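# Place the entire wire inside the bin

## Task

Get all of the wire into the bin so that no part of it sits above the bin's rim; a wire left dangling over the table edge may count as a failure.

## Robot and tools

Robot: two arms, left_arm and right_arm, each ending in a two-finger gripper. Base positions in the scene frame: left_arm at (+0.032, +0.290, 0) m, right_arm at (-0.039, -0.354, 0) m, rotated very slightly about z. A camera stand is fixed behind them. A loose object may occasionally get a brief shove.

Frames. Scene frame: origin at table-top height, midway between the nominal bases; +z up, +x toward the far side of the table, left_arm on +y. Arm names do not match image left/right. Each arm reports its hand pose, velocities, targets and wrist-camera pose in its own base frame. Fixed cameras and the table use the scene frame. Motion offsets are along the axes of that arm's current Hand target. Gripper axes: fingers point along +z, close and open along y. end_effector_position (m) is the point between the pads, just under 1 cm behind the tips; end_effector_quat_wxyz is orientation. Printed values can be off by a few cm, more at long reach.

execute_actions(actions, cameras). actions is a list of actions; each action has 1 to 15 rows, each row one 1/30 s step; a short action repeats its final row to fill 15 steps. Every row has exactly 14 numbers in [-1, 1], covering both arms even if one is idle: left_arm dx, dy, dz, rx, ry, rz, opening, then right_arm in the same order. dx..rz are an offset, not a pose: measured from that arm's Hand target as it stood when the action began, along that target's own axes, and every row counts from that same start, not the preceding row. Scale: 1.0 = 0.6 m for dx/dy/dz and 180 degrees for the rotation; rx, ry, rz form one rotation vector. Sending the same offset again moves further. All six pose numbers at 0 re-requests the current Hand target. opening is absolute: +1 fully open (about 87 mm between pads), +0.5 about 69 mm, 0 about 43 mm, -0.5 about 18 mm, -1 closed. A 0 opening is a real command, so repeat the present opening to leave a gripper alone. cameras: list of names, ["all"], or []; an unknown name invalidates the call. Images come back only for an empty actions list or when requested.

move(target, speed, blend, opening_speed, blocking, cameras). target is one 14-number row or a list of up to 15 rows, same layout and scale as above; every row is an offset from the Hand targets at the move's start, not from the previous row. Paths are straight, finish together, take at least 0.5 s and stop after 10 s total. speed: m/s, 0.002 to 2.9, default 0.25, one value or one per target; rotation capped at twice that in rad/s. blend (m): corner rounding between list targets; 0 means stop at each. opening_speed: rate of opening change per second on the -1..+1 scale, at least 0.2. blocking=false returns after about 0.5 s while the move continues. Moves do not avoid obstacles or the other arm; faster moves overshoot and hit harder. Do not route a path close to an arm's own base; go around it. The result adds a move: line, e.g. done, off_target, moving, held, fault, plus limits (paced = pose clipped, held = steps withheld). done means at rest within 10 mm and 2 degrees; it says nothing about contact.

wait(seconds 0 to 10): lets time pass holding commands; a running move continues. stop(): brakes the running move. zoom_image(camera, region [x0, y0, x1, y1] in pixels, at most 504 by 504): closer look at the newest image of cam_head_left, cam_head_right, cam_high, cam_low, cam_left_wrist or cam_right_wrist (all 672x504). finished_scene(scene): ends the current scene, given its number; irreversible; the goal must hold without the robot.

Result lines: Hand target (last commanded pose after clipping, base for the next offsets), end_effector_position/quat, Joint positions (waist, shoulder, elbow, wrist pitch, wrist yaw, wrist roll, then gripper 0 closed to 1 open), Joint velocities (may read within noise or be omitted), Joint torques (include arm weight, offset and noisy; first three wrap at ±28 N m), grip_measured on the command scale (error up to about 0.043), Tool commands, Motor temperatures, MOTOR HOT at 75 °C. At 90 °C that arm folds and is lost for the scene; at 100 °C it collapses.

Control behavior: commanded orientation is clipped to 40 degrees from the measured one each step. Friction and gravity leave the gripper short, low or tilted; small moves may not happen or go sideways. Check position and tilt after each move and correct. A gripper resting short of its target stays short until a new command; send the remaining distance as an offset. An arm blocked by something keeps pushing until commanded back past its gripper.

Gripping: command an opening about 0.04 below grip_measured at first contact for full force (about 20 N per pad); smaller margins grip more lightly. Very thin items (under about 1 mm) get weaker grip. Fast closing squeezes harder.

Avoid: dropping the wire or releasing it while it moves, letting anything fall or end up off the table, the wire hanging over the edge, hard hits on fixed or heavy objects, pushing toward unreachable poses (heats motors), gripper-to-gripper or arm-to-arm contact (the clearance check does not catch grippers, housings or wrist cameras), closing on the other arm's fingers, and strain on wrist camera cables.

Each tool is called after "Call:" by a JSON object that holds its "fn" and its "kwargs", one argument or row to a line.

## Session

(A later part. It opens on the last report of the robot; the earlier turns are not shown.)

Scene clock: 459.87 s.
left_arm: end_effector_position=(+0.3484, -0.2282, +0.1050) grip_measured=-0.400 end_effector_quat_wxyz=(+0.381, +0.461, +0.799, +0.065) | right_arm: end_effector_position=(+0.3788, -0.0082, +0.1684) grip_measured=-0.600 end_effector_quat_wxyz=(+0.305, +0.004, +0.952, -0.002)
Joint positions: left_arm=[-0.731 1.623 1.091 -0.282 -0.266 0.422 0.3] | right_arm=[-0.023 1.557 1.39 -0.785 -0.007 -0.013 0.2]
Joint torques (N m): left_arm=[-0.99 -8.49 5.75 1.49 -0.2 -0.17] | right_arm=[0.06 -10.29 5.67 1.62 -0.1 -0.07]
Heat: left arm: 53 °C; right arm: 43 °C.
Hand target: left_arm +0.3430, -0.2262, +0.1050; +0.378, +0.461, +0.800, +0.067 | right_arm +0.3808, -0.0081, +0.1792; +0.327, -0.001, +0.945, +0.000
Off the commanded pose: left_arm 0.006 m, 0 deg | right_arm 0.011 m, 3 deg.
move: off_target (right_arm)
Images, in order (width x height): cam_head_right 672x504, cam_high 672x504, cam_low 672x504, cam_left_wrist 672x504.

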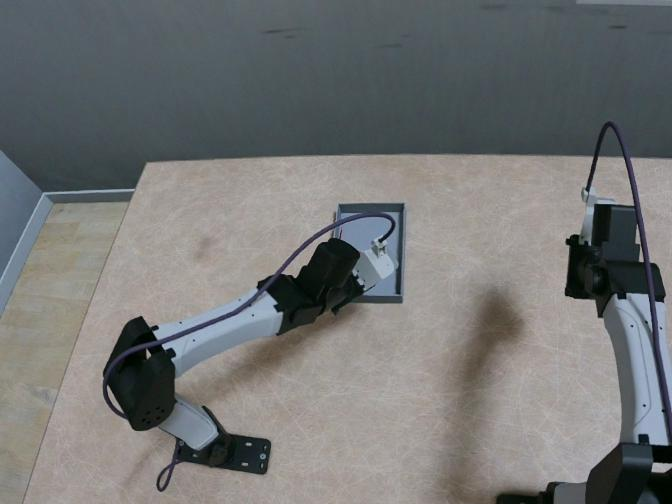

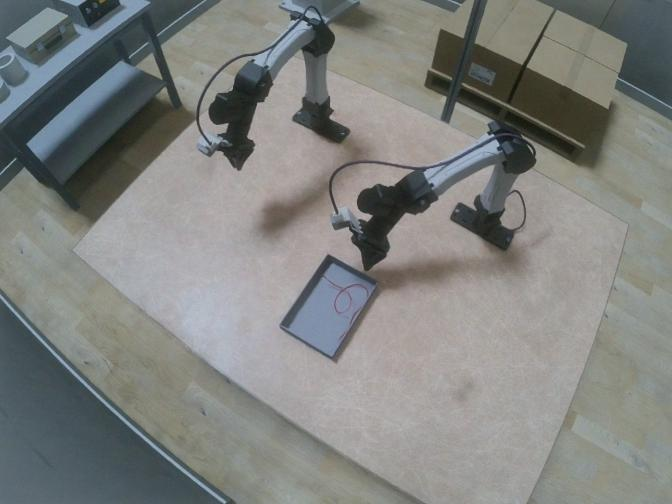

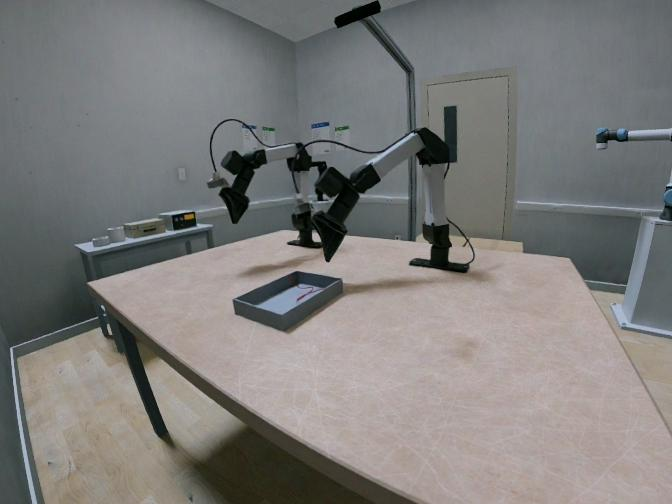

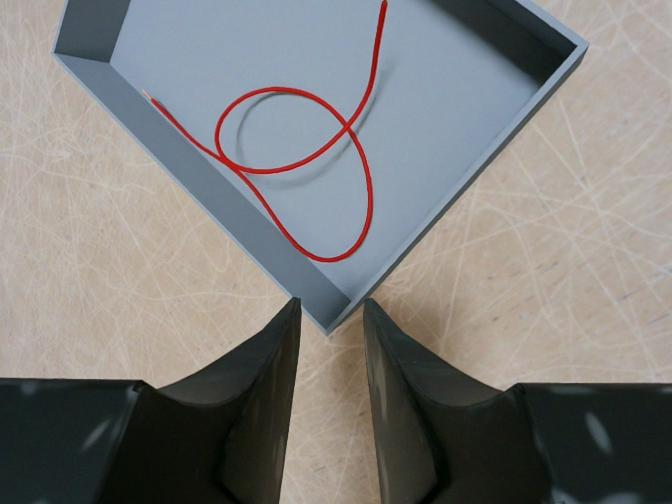

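Call:
{"fn": "move", "kwargs": {
  "target": [0.129,0.071,-0.242,0,0,0,-0.4,0,0,0,0,0,0,-0.6],
  "speed": 0.25,
  "cameras": ["all"]
}}

Call:
{"fn": "zoom_image", "kwargs": {
  "camera": "cam_low",
  "region": [225, 260, 355, 340]
}}

Call:
{"fn": "zoom_image", "kwargs": {
  "camera": "cam_head_right",
  "region": [310, 190, 430, 310]
}}

Call:
{"fn": "zoom_image", "kwargs": {
  "camera": "cam_head_left",
  "region": [300, 190, 420, 310]
}}

Scene clock: 473.03 s.
left_arm: end_effector_position=(+0.2549, -0.1085, +0.1867) grip_measured=-0.400 end_effector_quat_wxyz=(+0.385, +0.458, +0.799, +0.068) | right_arm: end_effector_position=(+0.3788, -0.0082, +0.1684) grip_measured=-0.600 end_effector_quat_wxyz=(+0.305, +0.004, +0.952, -0.002)
Joint positions: left_arm=[-0.586 1.001 0.953 -0.735 -0.171 0.526 0.3] | right_arm=[-0.023 1.557 1.39 -0.785 -0.007 -0.013 0.2]
Joint torques (N m): left_arm=[0.55 -1.92 6.89 1.48 -0.03 -0.05] | right_arm=[0.09 -10.3 5.68 1.61 -0.09 -0.08]
Heat: left arm: 51 °C; right arm: 43 °C.
Hand target: left_arm +0.2532, -0.1060, +0.1848; +0.378, +0.461, +0.800, +0.067 | right_arm +0.3808, -0.0081, +0.1792; +0.327, -0.001, +0.945, +0.000
Off the commanded pose: left_arm 0.003 m, 1 deg | right_arm 0.011 m, 3 deg.
move: off_target (right_arm)

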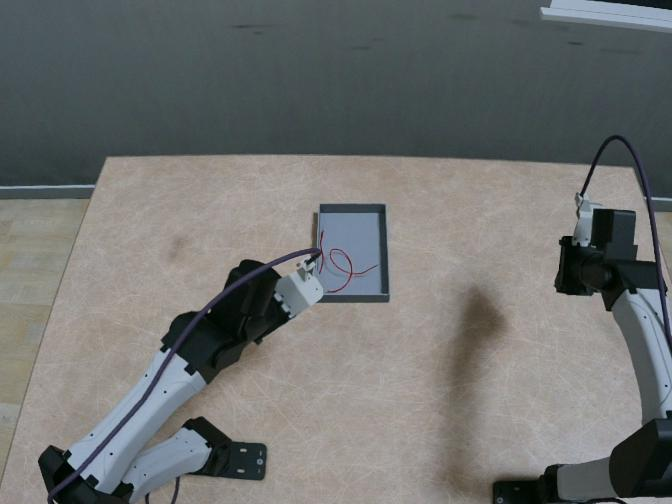

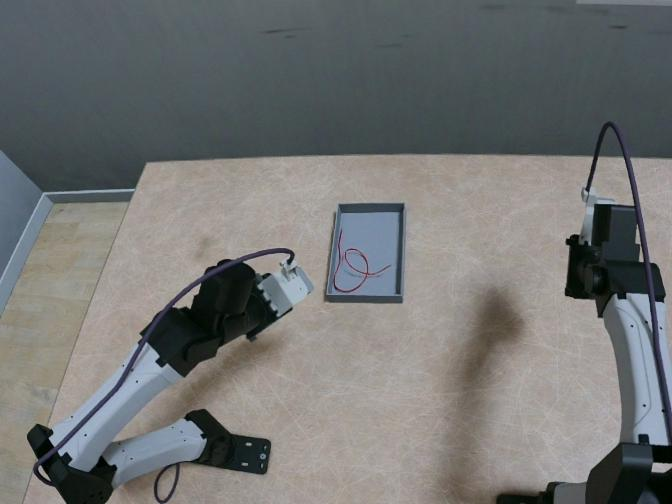

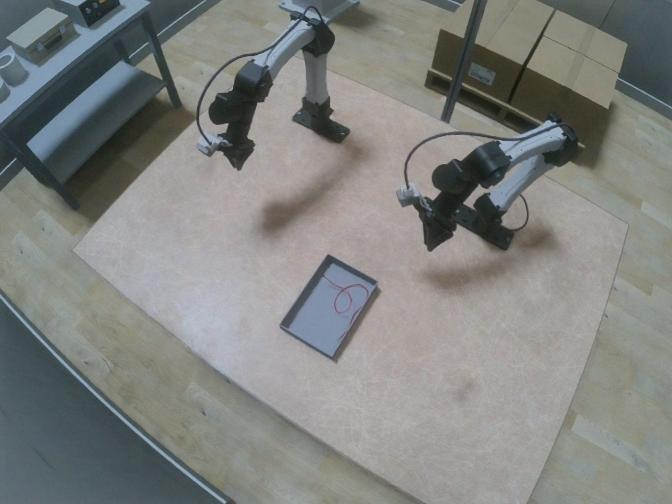

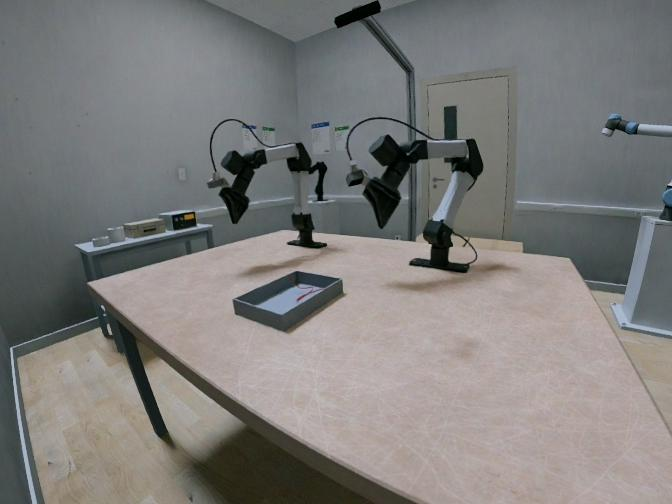

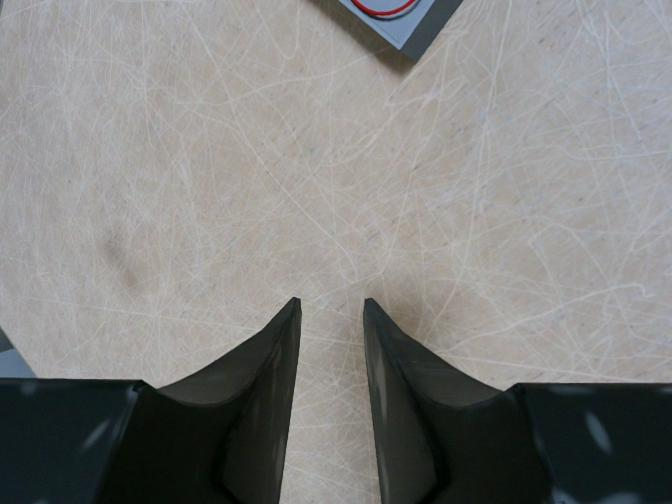

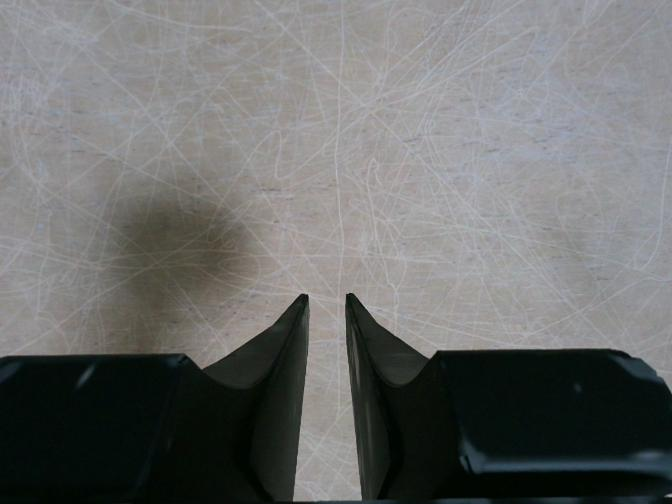

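Scaled by 3.877.

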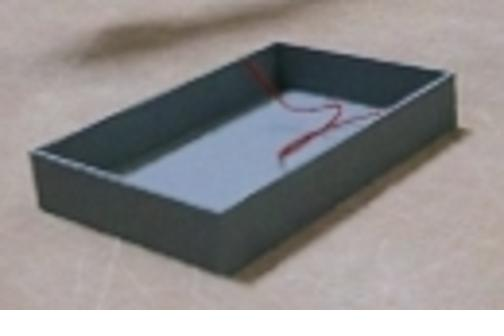

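Scaled by 4.200.

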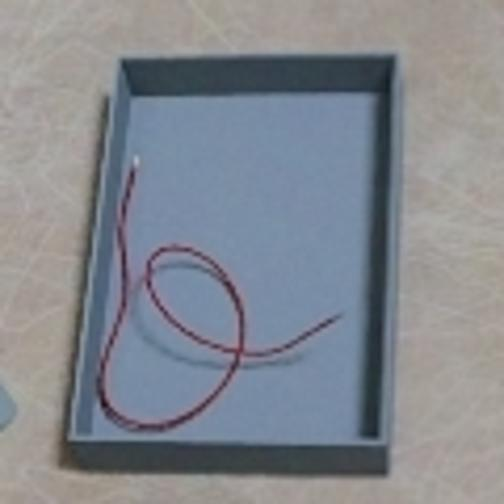

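Scaled by 4.200.

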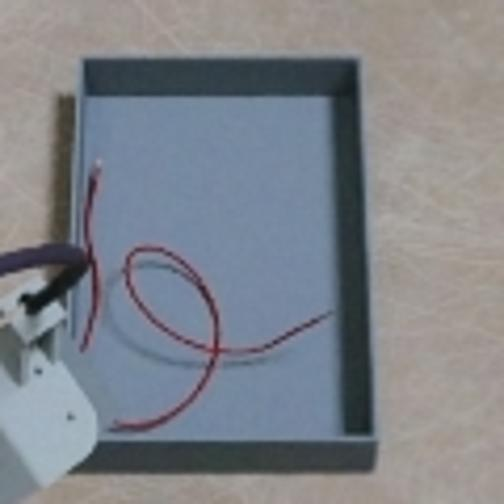

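Call:
{"fn": "move", "kwargs": {
  "target": [-0.288,-0.034,0.353,0.133,0.1236,0.173,0,0,0,0,0,0,0,-0.6],
  "speed": 0.25,
  "cameras": ["cam_left_wrist","cam_low"]
}}

Call:
{"fn": "zoom_image", "kwargs": {
  "camera": "cam_left_wrist",
  "region": [170, 100, 510, 355]
}}

Scene clock: 545.53 s.
left_arm: end_effector_position=(+0.4322, -0.3026, +0.1232) grip_measured=+0.000 end_effector_quat_wxyz=(+0.153, +0.699, +0.692, +0.093) | right_arm: end_effector_position=(+0.3789, -0.0082, +0.1685) grip_measured=-0.600 end_effector_quat_wxyz=(+0.305, +0.004, +0.952, -0.002)
Joint positions: left_arm=[-0.726 2.615 2.848 -1.482 -0.165 0.882 0.5] | right_arm=[-0.023 1.557 1.39 -0.784 -0.007 -0.013 0.2]
Joint torques (N m): left_arm=[-1.05 -12.05 7.1 0.76 -0.12 -0.03] | right_arm=[0.05 -10.32 5.7 1.61 -0.09 -0.07]
Motor temperatures (°C): left_arm=[22 41 37 26 22 21 21] | right_arm=[18 42 37 34 23 21 19]
Heat: left arm: 41 °C; right arm: 42 °C.
Hand target: left_arm +0.4303, -0.3049, +0.1198; +0.086, +0.702, +0.702, +0.086 | right_arm +0.3809, -0.0081, +0.1792; +0.327, -0.001, +0.945, +0.000
Off the commanded pose: left_arm 0.004 m, 8 deg | right_arm 0.011 m, 3 deg.
elbow stopped short (left arm): the move would have taken joint 3 (elbow) straighter than the controller allows.
move: off_target (left_arm, right_arm)
Images, in order (width x height): cam_low 672x504, cam_left_wrist 672x504.

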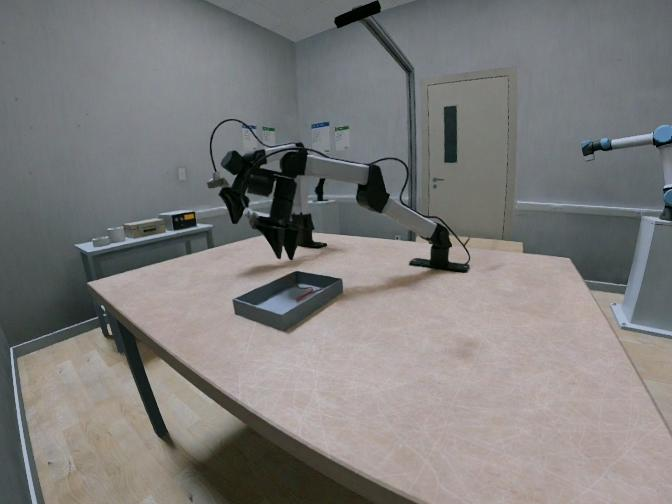

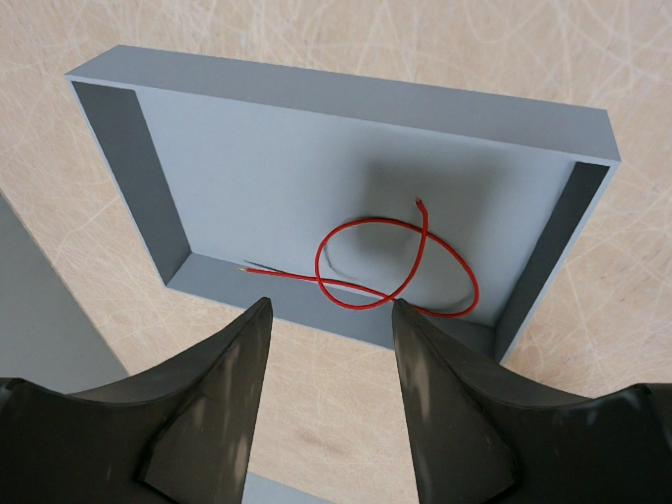

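Scaled by 1.482.

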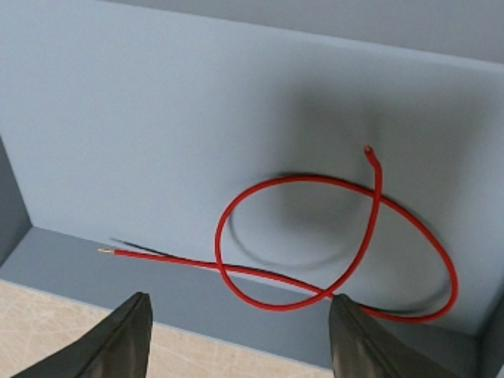

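Call:
{"fn": "move", "kwargs": {
  "target": [-0.01,-0.044,0.085,0,0,0,0,0,0,0,0,0,0,-0.6],
  "speed": 0.1,
  "cameras": ["cam_left_wrist","cam_low"]
}}

Call:
{"fn": "zoom_image", "kwargs": {
  "camera": "cam_left_wrist",
  "region": [230, 250, 430, 400]
}}

Call:
{"fn": "zoom_image", "kwargs": {
  "camera": "cam_low",
  "region": [225, 240, 355, 340]
}}

Scene clock: 641.57 s.
left_arm: end_effector_position=(+0.4195, -0.3085, +0.0651) grip_measured=+0.000 end_effector_quat_wxyz=(+0.093, +0.702, +0.701, +0.086) | right_arm: end_effector_position=(+0.3789, -0.0082, +0.1685) grip_measured=-0.600 end_effector_quat_wxyz=(+0.305, +0.004, +0.952, -0.002)
Joint positions: left_arm=[-0.748 2.727 2.845 -1.494 -0.165 0.839 0.5] | right_arm=[-0.023 1.557 1.39 -0.784 -0.007 -0.013 0.2]
Joint torques (N m): left_arm=[-1.01 -12.74 7.56 0.53 -0.11 -0.12] | right_arm=[0.05 -10.35 5.64 1.61 -0.09 -0.07]
Motor temperatures (°C): left_arm=[22 49 39 24 22 21 21] | right_arm=[18 42 37 35 23 21 19]
Heat: left arm: 49 °C; right arm: 42 °C.
Hand target: left_arm +0.4171, -0.3108, +0.0639; +0.086, +0.702, +0.702, +0.086 | right_arm +0.3809, -0.0081, +0.1792; +0.327, -0.001, +0.945, +0.000
Off the commanded pose: left_arm 0.004 m, 1 deg | right_arm 0.011 m, 3 deg.
elbow stopped short (left arm): the move would have taken joint 3 (elbow) straighter than the controller allows.
move: off_target (right_arm)
Images, in order (width x height): cam_low 672x504, cam_left_wrist 672x504.

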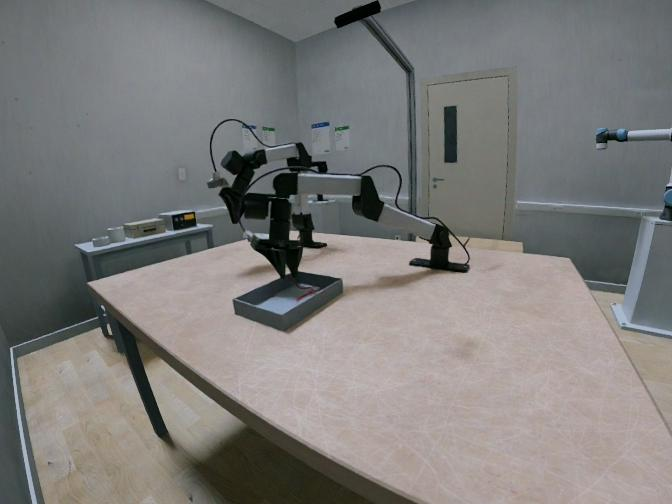

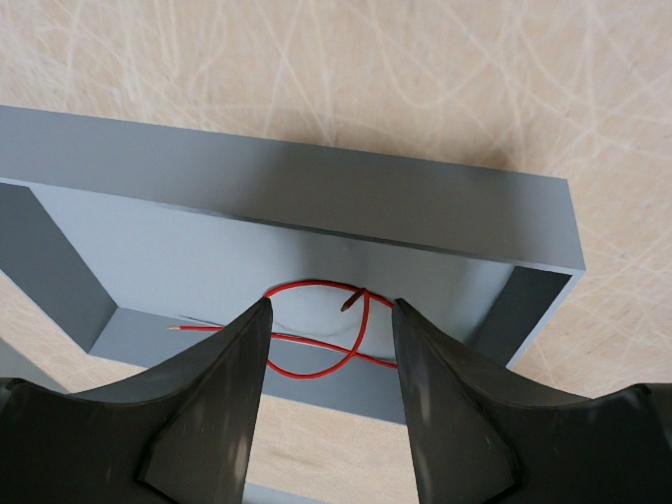

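Scaled by 2.520.

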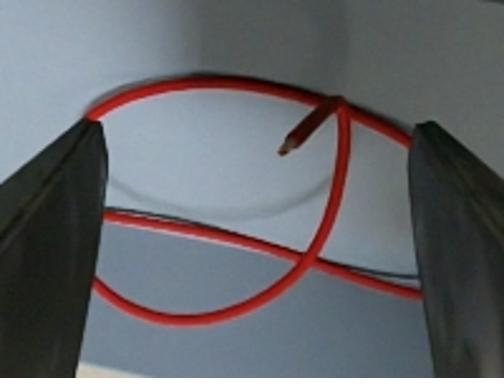

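Scaled by 3.877.

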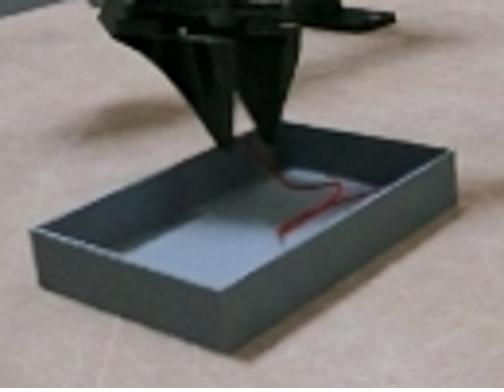

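Call:
{"fn": "move", "kwargs": {
  "target": [
    [0.006,0.003,0.01,0,0,0,0,0,0,0,0,0,0,-0.6],
    [0.006,0.003,0.01,0,0,0,-1,0,0,0,0,0,0,-0.6]
  ],
  "speed": 0.04,
  "opening_speed": 0.6,
  "cameras": ["cam_left_wrist","cam_low"]
}}

Call:
{"fn": "zoom_image", "kwargs": {
  "camera": "cam_left_wrist",
  "region": [230, 250, 430, 400]
}}

Scene clock: 651.40 s.
left_arm: end_effector_position=(+0.4194, -0.3084, +0.0651) grip_measured=-0.975 end_effector_quat_wxyz=(+0.092, +0.702, +0.701, +0.086) | right_arm: end_effector_position=(+0.3789, -0.0082, +0.1685) grip_measured=-0.600 end_effector_quat_wxyz=(+0.305, +0.004, +0.952, -0.002)
Joint positions: left_arm=[-0.748 2.727 2.845 -1.494 -0.165 0.839 0.012] | right_arm=[-0.023 1.557 1.39 -0.784 -0.007 -0.013 0.2]
Joint torques (N m): left_arm=[0.12 -12.56 6.06 0.71 -0.11 -0.06] | right_arm=[0.08 -10.3 5.67 1.63 -0.1 -0.07]
Heat: left arm: 50 °C; right arm: 42 °C.
Hand target: left_arm +0.4203, -0.3072, +0.0585; +0.086, +0.702, +0.702, +0.086 | right_arm +0.3809, -0.0081, +0.1792; +0.327, -0.001, +0.945, +0.000
Off the commanded pose: left_arm 0.007 m, 1 deg | right_arm 0.011 m, 3 deg.
move: off_target (right_arm)
Images, in order (width x height): cam_low 672x504, cam_left_wrist 672x504.

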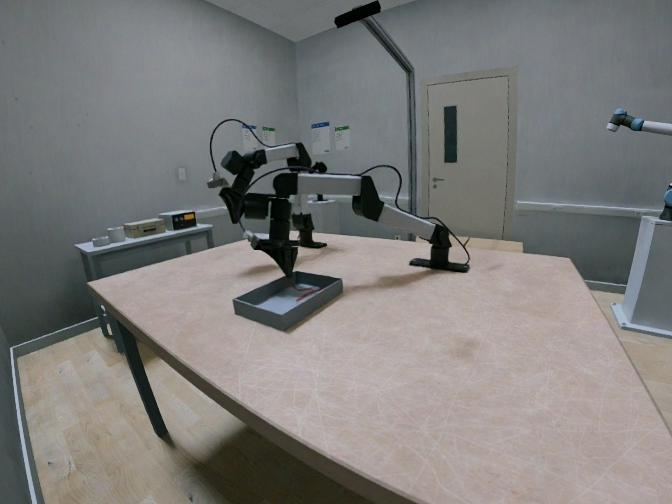

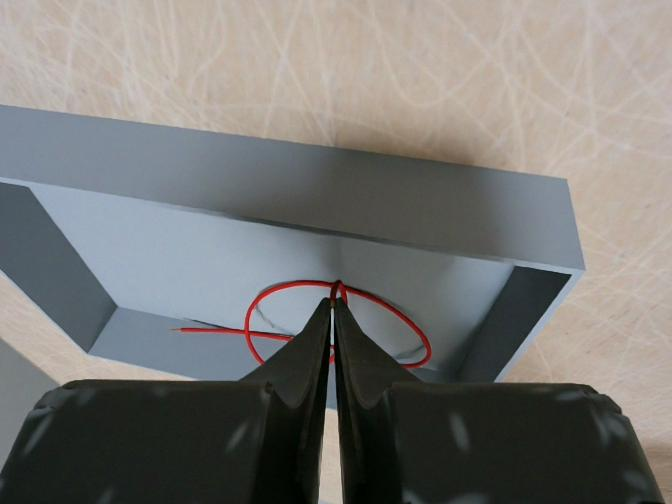

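Scaled by 2.520.

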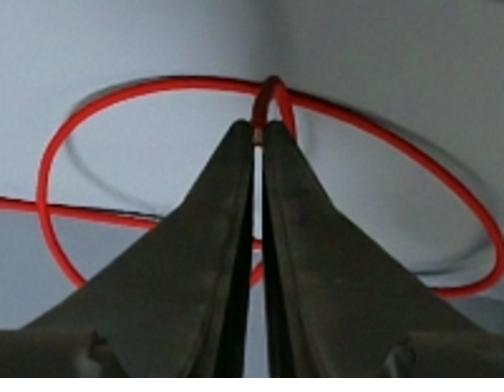

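Call:
{"fn": "move", "kwargs": {
  "target": [-0.03,0.061,0.085,0,0,0,-1,0,0,0,0,0,0,-0.6],
  "speed": 0.06,
  "cameras": ["cam_left_wrist","cam_low","cam_head_right"]
}}

Call:
{"fn": "zoom_image", "kwargs": {
  "camera": "cam_left_wrist",
  "region": [180, 200, 480, 425]
}}

Call:
{"fn": "zoom_image", "kwargs": {
  "camera": "cam_low",
  "region": [225, 240, 355, 340]
}}

Scene clock: 662.77 s.
left_arm: end_effector_position=(+0.4612, -0.3211, +0.0297) grip_measured=-0.975 end_effector_quat_wxyz=(+0.140, +0.705, +0.689, +0.095) | right_arm: end_effector_position=(+0.3789, -0.0082, +0.1685) grip_measured=-0.600 end_effector_quat_wxyz=(+0.305, +0.004, +0.952, -0.002)
Joint positions: left_arm=[-0.717 2.814 2.854 -1.312 -0.166 0.901 0.012] | right_arm=[-0.023 1.557 1.39 -0.784 -0.007 -0.013 0.2]
Joint torques (N m): left_arm=[0.24 -11.75 7.06 1.22 -0.01 -0.03] | right_arm=[0.08 -10.33 5.64 1.61 -0.09 -0.07]
Heat: left arm: 50 °C; right arm: 42 °C.
Hand target: left_arm +0.4680, -0.3252, +0.0179; +0.086, +0.702, +0.702, +0.086 | right_arm +0.3809, -0.0081, +0.1792; +0.327, -0.001, +0.945, +0.000
Off the commanded pose: left_arm 0.014 m, 6 deg | right_arm 0.011 m, 3 deg.
elbow stopped short (left arm): the move would have taken joint 3 (elbow) straighter than the controller allows.
move: off_target (left_arm, right_arm)
Images, in order (width x height): cam_head_right 672x504, cam_low 672x504, cam_left_wrist 672x504.

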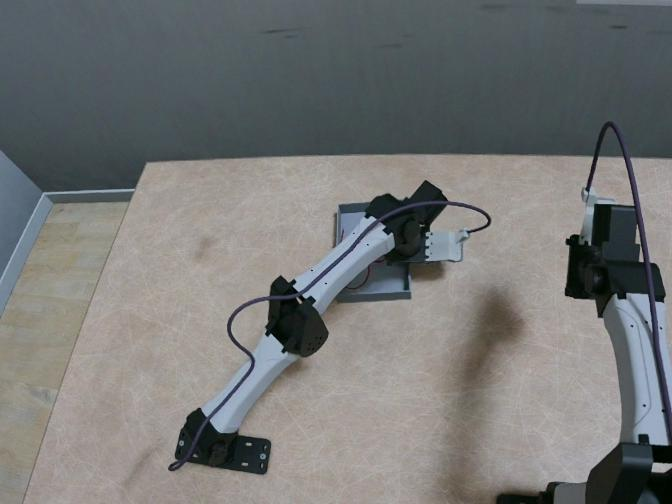

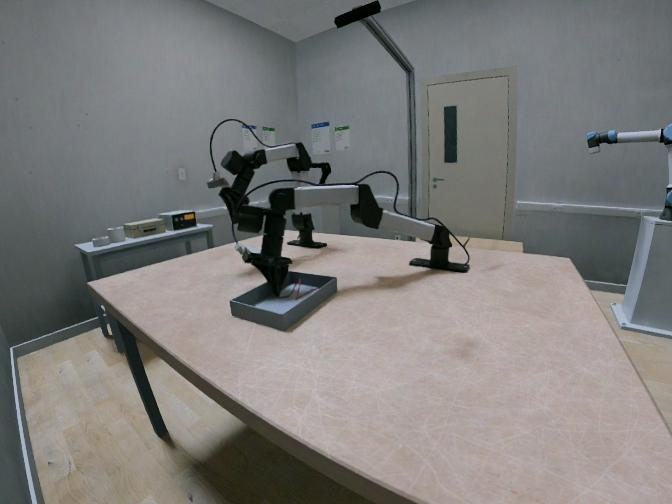

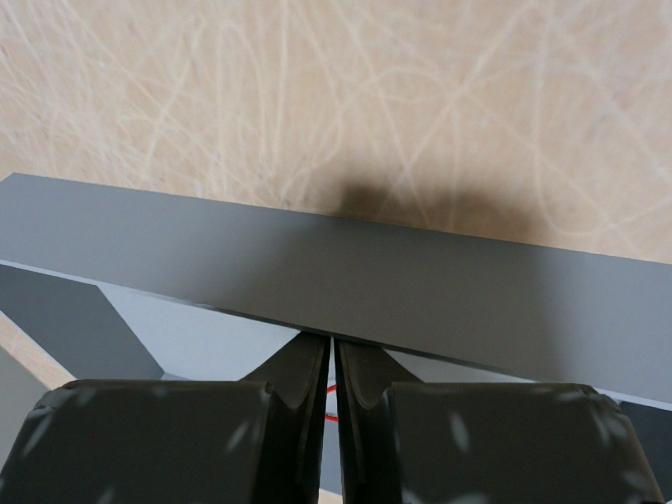

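Scaled by 1.680.

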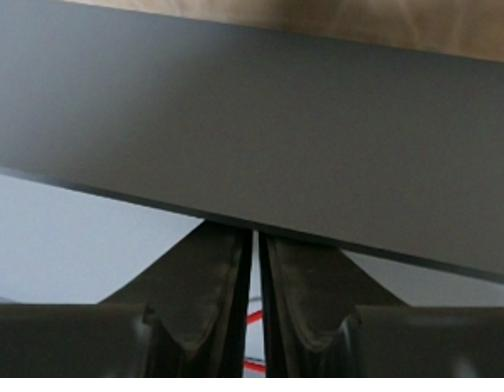

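Scaled by 3.877.

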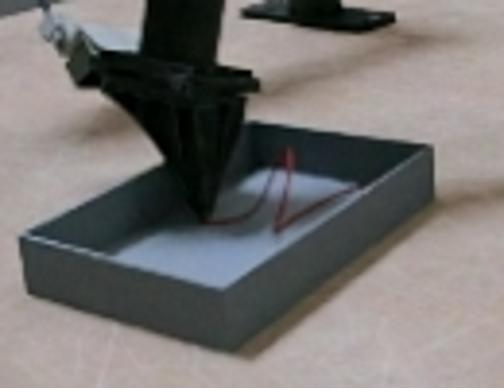

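Call:
{"fn": "move", "kwargs": {
  "target": [
    [0.0167,-0.004,0.016,0,0,0,-1,0,0,0,0,0,0,-0.6],
    [0.0167,-0.004,0.016,0,0,0,-0.75,0,0,0,0,0,0,-0.6]
  ],
  "speed": 0.04,
  "opening_speed": 0.2,
  "cameras": ["cam_left_wrist","cam_low","cam_head_right"]
}}

Call:
{"fn": "zoom_image", "kwargs": {
  "camera": "cam_low",
  "region": [225, 240, 355, 340]
}}

Scene clock: 674.50 s.
left_arm: end_effector_position=(+0.4670, -0.3168, +0.0259) grip_measured=-0.751 end_effector_quat_wxyz=(+0.140, +0.703, +0.691, +0.098) | right_arm: end_effector_position=(+0.3789, -0.0082, +0.1685) grip_measured=-0.600 end_effector_quat_wxyz=(+0.305, +0.004, +0.952, -0.002)
Joint positions: left_arm=[-0.706 2.825 2.86 -1.304 -0.169 0.908 0.125] | right_arm=[-0.023 1.557 1.39 -0.784 -0.007 -0.013 0.2]
Joint torques (N m): left_arm=[0.5 -11.4 6.5 0.94 0.04 -0.03] | right_arm=[0.08 -10.3 5.67 1.61 -0.09 -0.07]
Heat: left arm: 52 °C; right arm: 42 °C.
Hand target: left_arm +0.4681, -0.3151, +0.0078; +0.086, +0.702, +0.702, +0.086 | right_arm +0.3809, -0.0081, +0.1792; +0.327, -0.001, +0.945, +0.000
Off the commanded pose: left_arm 0.018 m, 7 deg | right_arm 0.011 m, 3 deg.
elbow stopped short (left arm): the move would have taken joint 3 (elbow) straighter than the controller allows.
move: off_target (left_arm, right_arm); target 2's new opening was sent with left_arm's hand 0.020 m and 6 deg from that target
Images, in order (width x height): cam_head_right 672x504, cam_low 672x504, cam_left_wrist 672x504.

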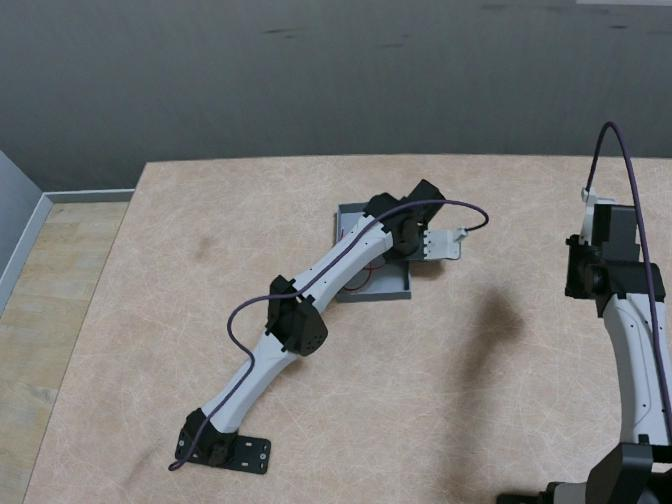

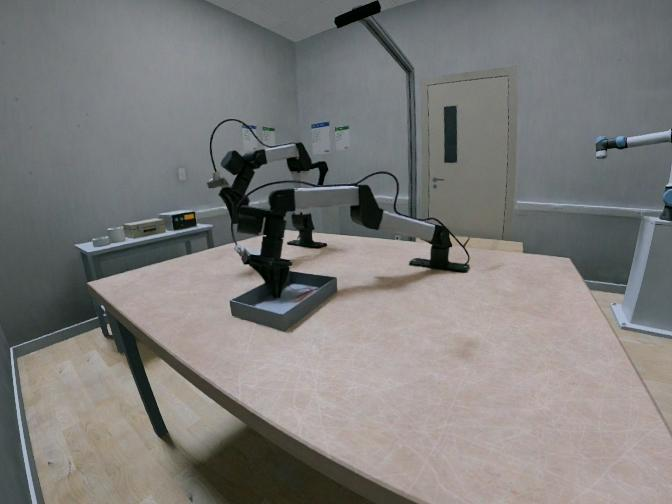

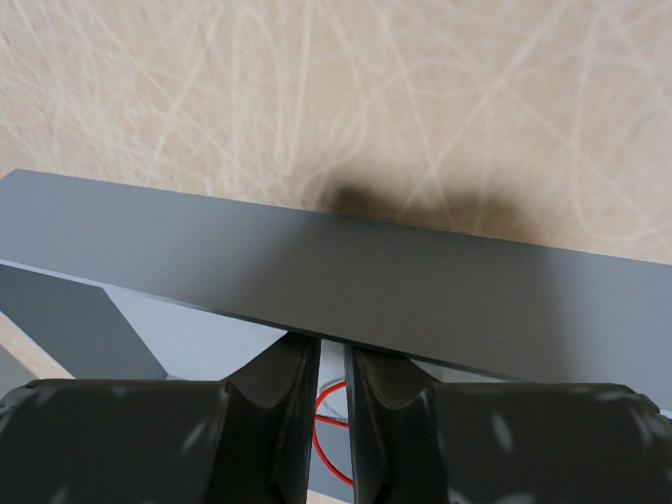

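Scaled by 3.877.

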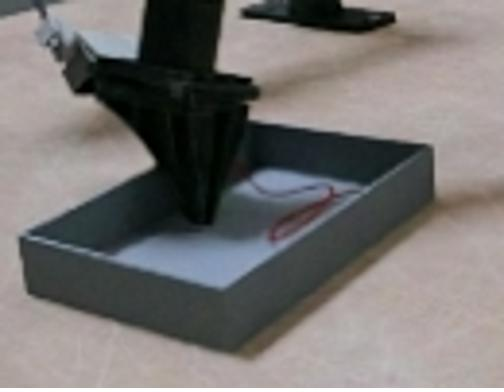

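Call:
{"fn": "move", "kwargs": {
  "target": [
    [0,0,0,0,0,0,-0.3,0,0,0,0,0,0,-0.6],
    [0,0.067,-0.19,0,0,0,0,0,0,0,0,0,0,-0.6]
  ],
  "speed": 0.12,
  "opening_speed": 0.6,
  "cameras": ["cam_left_wrist","cam_low","cam_head_left"]
}}

Scene clock: 716.23 s.
left_arm: end_effector_position=(+0.4758, -0.3197, +0.1128) grip_measured=+0.000 end_effector_quat_wxyz=(+0.214, +0.708, +0.664, +0.110) | right_arm: end_effector_position=(+0.3789, -0.0082, +0.1685) grip_measured=-0.600 end_effector_quat_wxyz=(+0.305, +0.004, +0.952, -0.002)
Joint positions: left_arm=[-0.701 2.67 2.865 -1.307 -0.164 0.973 0.5] | right_arm=[-0.023 1.557 1.39 -0.784 -0.007 -0.013 0.2]
Joint torques (N m): left_arm=[0.9 -16.61 6.05 1.13 -0.07 -0.03] | right_arm=[0.06 -10.33 5.7 1.61 -0.1 -0.07]
Motor temperatures (°C): left_arm=[22 55 38 24 22 21 21] | right_arm=[18 42 37 35 23 21 19]
Heat: left arm: 55 °C; right arm: 42 °C.
Hand target: left_arm +0.4796, -0.3151, +0.1283; +0.086, +0.702, +0.702, +0.086 | right_arm +0.3809, -0.0081, +0.1792; +0.327, -0.001, +0.945, +0.000
Off the commanded pose: left_arm 0.016 m, 16 deg | right_arm 0.011 m, 3 deg.
elbow stopped short (left arm): the move would have taken joint 3 (elbow) straighter than the controller allows.
move: off_target (left_arm, right_arm); target 2's new opening was sent with left_arm's hand 0.016 m and 16 deg from that target
Images, in order (width x height): cam_head_left 672x504, cam_low 672x504, cam_left_wrist 672x504.

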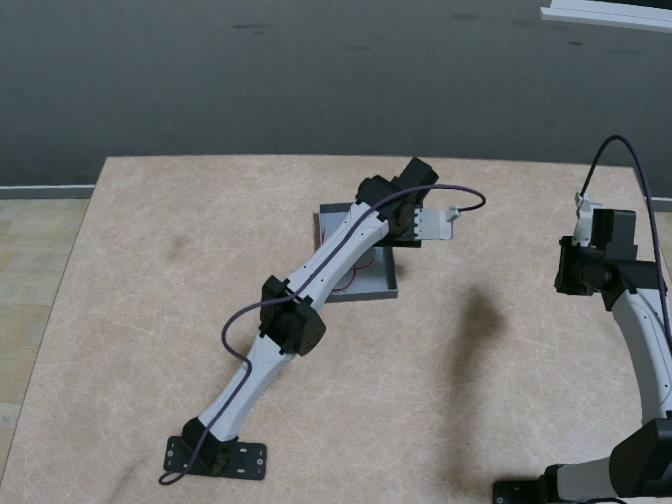

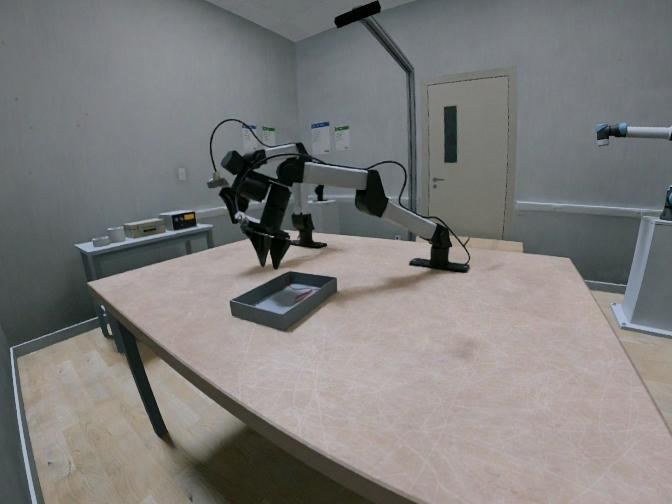

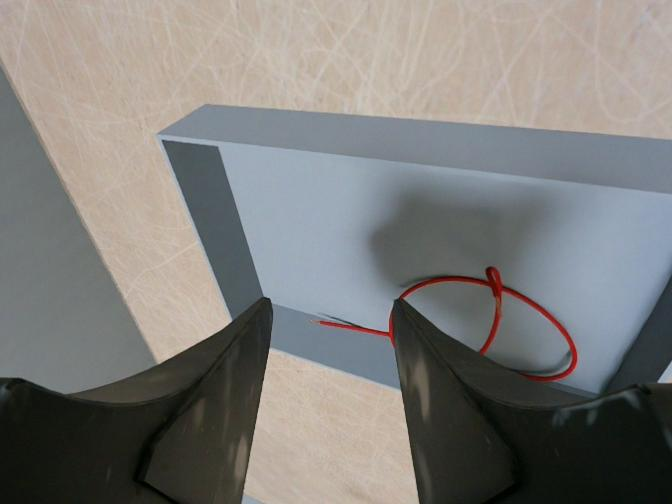

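Call:
{"fn": "zoom_image", "kwargs": {
  "camera": "cam_left_wrist",
  "region": [370, 230, 610, 410]
}}

Call:
{"fn": "zoom_image", "kwargs": {
  "camera": "cam_low",
  "region": [220, 250, 350, 340]
}}

Scaled by 2.100.

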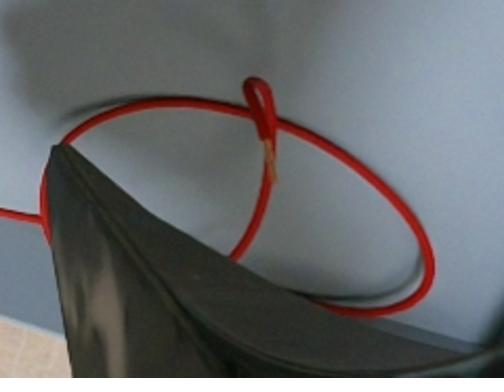

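Scaled by 3.877.

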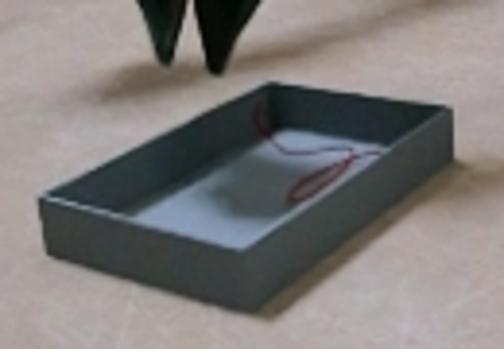

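Call:
{"fn": "move", "kwargs": {
  "target": [0.142,-0.17,-0.077,0,0,0,0,0,0,0,0,0,0,-0.6],
  "speed": 0.2,
  "cameras": ["cam_left_wrist","cam_low","cam_head_left","cam_head_right","cam_high"]
}}

Call:
{"fn": "zoom_image", "kwargs": {
  "camera": "cam_left_wrist",
  "region": [170, 50, 510, 305]
}}

Call:
{"fn": "zoom_image", "kwargs": {
  "camera": "cam_head_right",
  "region": [310, 190, 430, 310]
}}

Call:
{"fn": "zoom_image", "kwargs": {
  "camera": "cam_high",
  "region": [270, 240, 400, 370]
}}

Scene clock: 743.93 s.
left_arm: end_effector_position=(+0.3682, -0.2316, +0.1420) grip_measured=+0.000 end_effector_quat_wxyz=(+0.073, +0.708, +0.697, +0.088) | right_arm: end_effector_position=(+0.3789, -0.0082, +0.1685) grip_measured=-0.600 end_effector_quat_wxyz=(+0.305, +0.004, +0.952, -0.002)
Joint positions: left_arm=[-0.701 2.18 2.159 -1.387 -0.162 0.898 0.5] | right_arm=[-0.023 1.557 1.39 -0.784 -0.007 -0.013 0.2]
Joint torques (N m): left_arm=[0.42 -13.2 5.12 0.74 0.01 -0.11] | right_arm=[0.06 -10.3 5.68 1.62 -0.1 -0.07]
Motor temperatures (°C): left_arm=[22 58 38 24 22 21 21] | right_arm=[18 42 37 35 23 21 19]
Heat: left arm: 58 °C; right arm: 42 °C.
Hand target: left_arm +0.3694, -0.2300, +0.1487; +0.086, +0.702, +0.702, +0.086 | right_arm +0.3809, -0.0081, +0.1792; +0.327, -0.001, +0.945, +0.000
Off the commanded pose: left_arm 0.007 m, 2 deg | right_arm 0.011 m, 3 deg.
move: off_target (right_arm)
Images, in order (width x height): cam_head_left 672x504, cam_head_right 672x504, cam_high 672x504, cam_low 672x504, cam_left_wrist 672x504.

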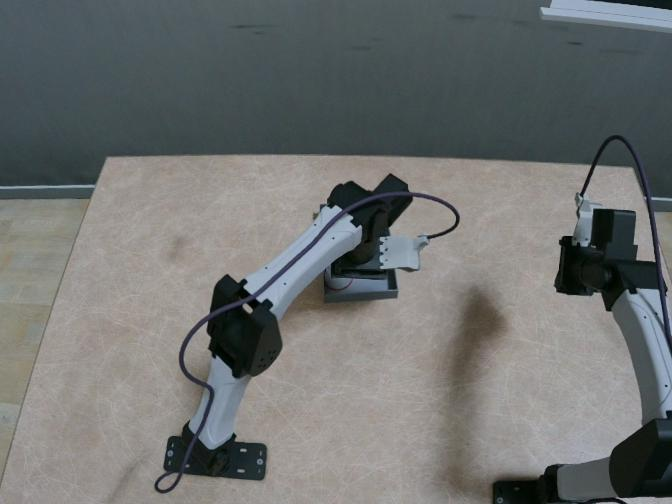

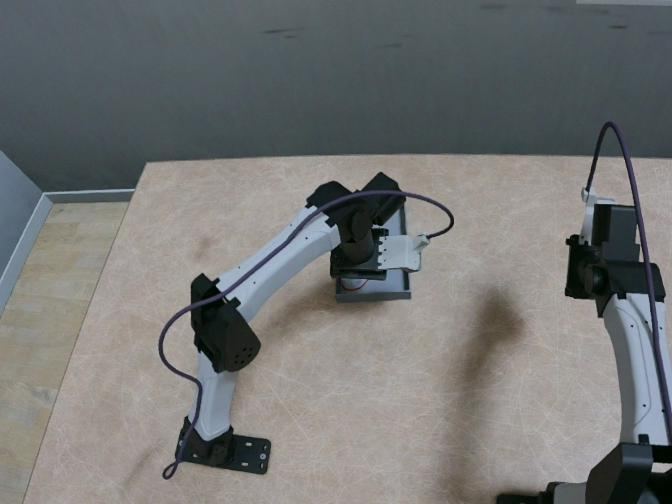

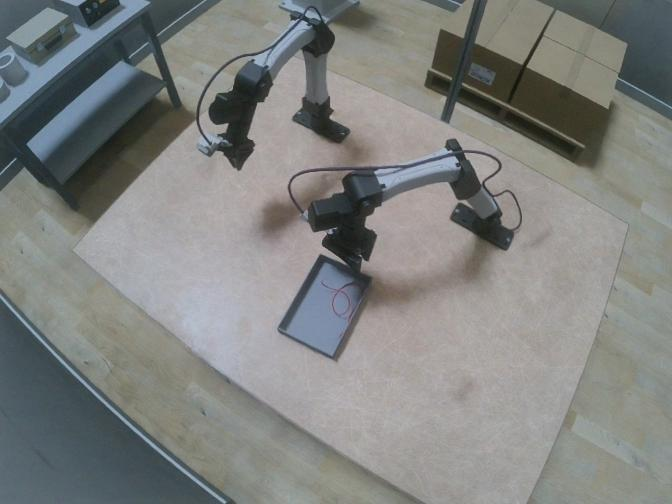

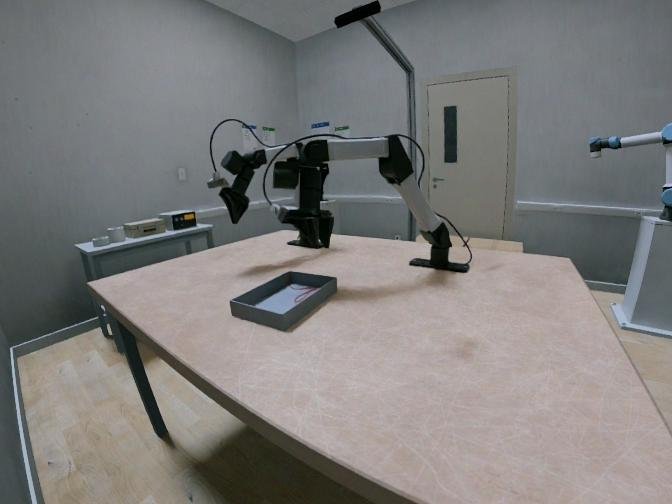

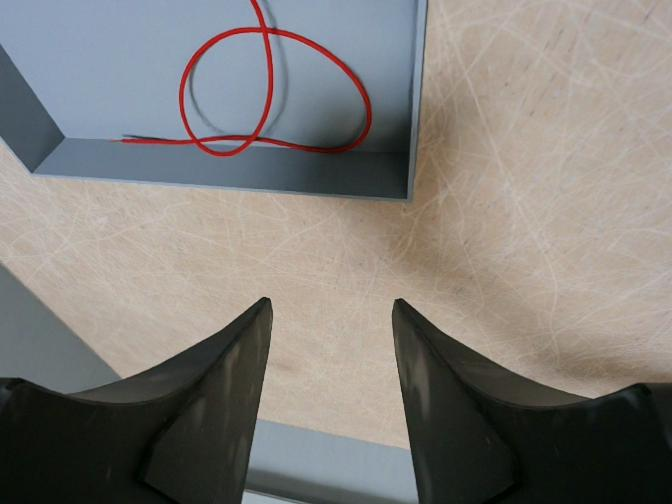

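Scaled by 1.482.

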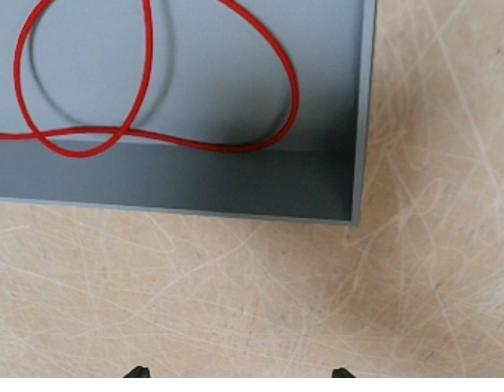

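Scaled by 4.200.

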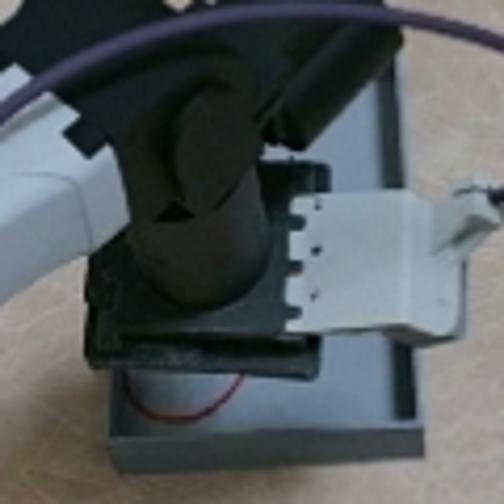

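Scaled by 3.877.

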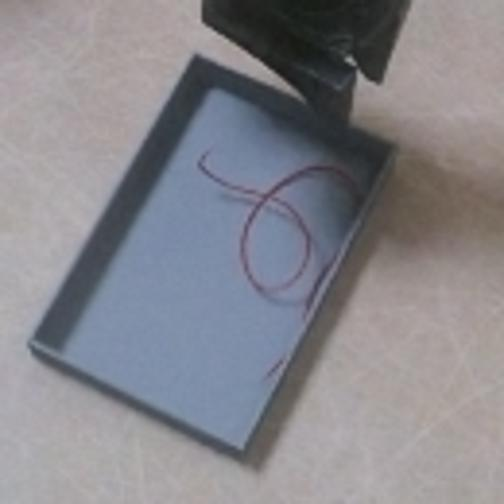

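Call:
{"fn": "move", "kwargs": {
  "target": [-0.12,0.0575,0.155,0,0,0,0,0,0,0,0,0,0,-0.6],
  "speed": 0.15,
  "cameras": ["cam_left_wrist"]
}}

Call:
{"fn": "zoom_image", "kwargs": {
  "camera": "cam_left_wrist",
  "region": [230, 220, 430, 370]
}}

Scene clock: 775.30 s.
left_arm: end_effector_position=(+0.4282, -0.2995, +0.0695) grip_measured=+0.000 end_effector_quat_wxyz=(+0.096, +0.701, +0.701, +0.087) | right_arm: end_effector_position=(+0.3789, -0.0082, +0.1685) grip_measured=-0.600 end_effector_quat_wxyz=(+0.305, +0.004, +0.952, -0.002)
Joint positions: left_arm=[-0.725 2.72 2.846 -1.492 -0.162 0.863 0.5] | right_arm=[-0.023 1.557 1.39 -0.784 -0.007 -0.013 0.2]
Joint torques (N m): left_arm=[-0.94 -12.51 7.41 0.56 -0.08 -0.15] | right_arm=[0.08 -10.3 5.63 1.62 -0.1 -0.07]
Motor temperatures (°C): left_arm=[22 61 37 23 22 21 21] | right_arm=[18 42 37 35 23 21 19]
Heat: left arm: 61 °C; right arm: 42 °C.
Hand target: left_arm +0.4254, -0.3019, +0.0666; +0.086, +0.702, +0.702, +0.086 | right_arm +0.3809, -0.0081, +0.1792; +0.327, -0.001, +0.945, +0.000
Off the commanded pose: left_arm 0.005 m, 1 deg | right_arm 0.011 m, 3 deg.
elbow stopped short (left arm): the move would have taken joint 3 (elbow) straighter than the controller allows.
move: off_target (right_arm)
Images, in order (width x height): cam_left_wrist 672x504.

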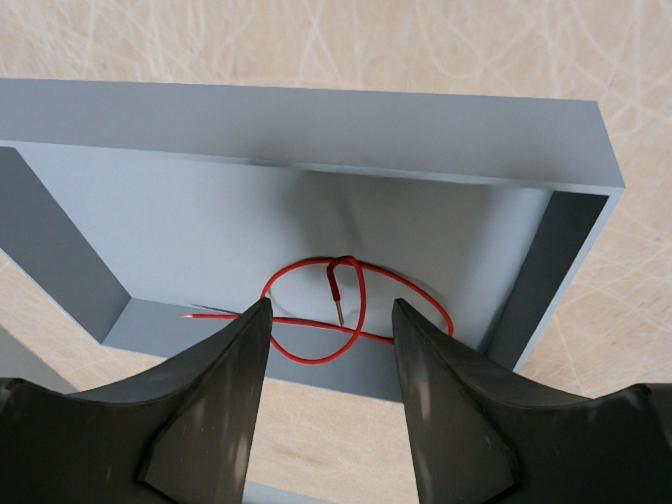

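Scaled by 2.520.

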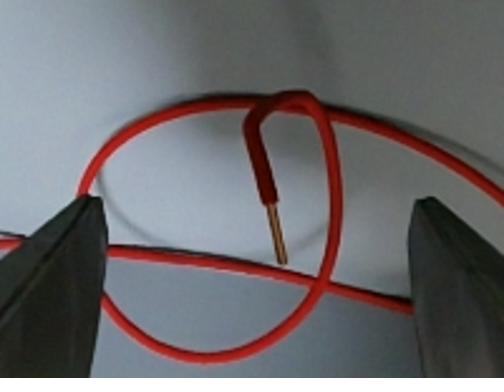

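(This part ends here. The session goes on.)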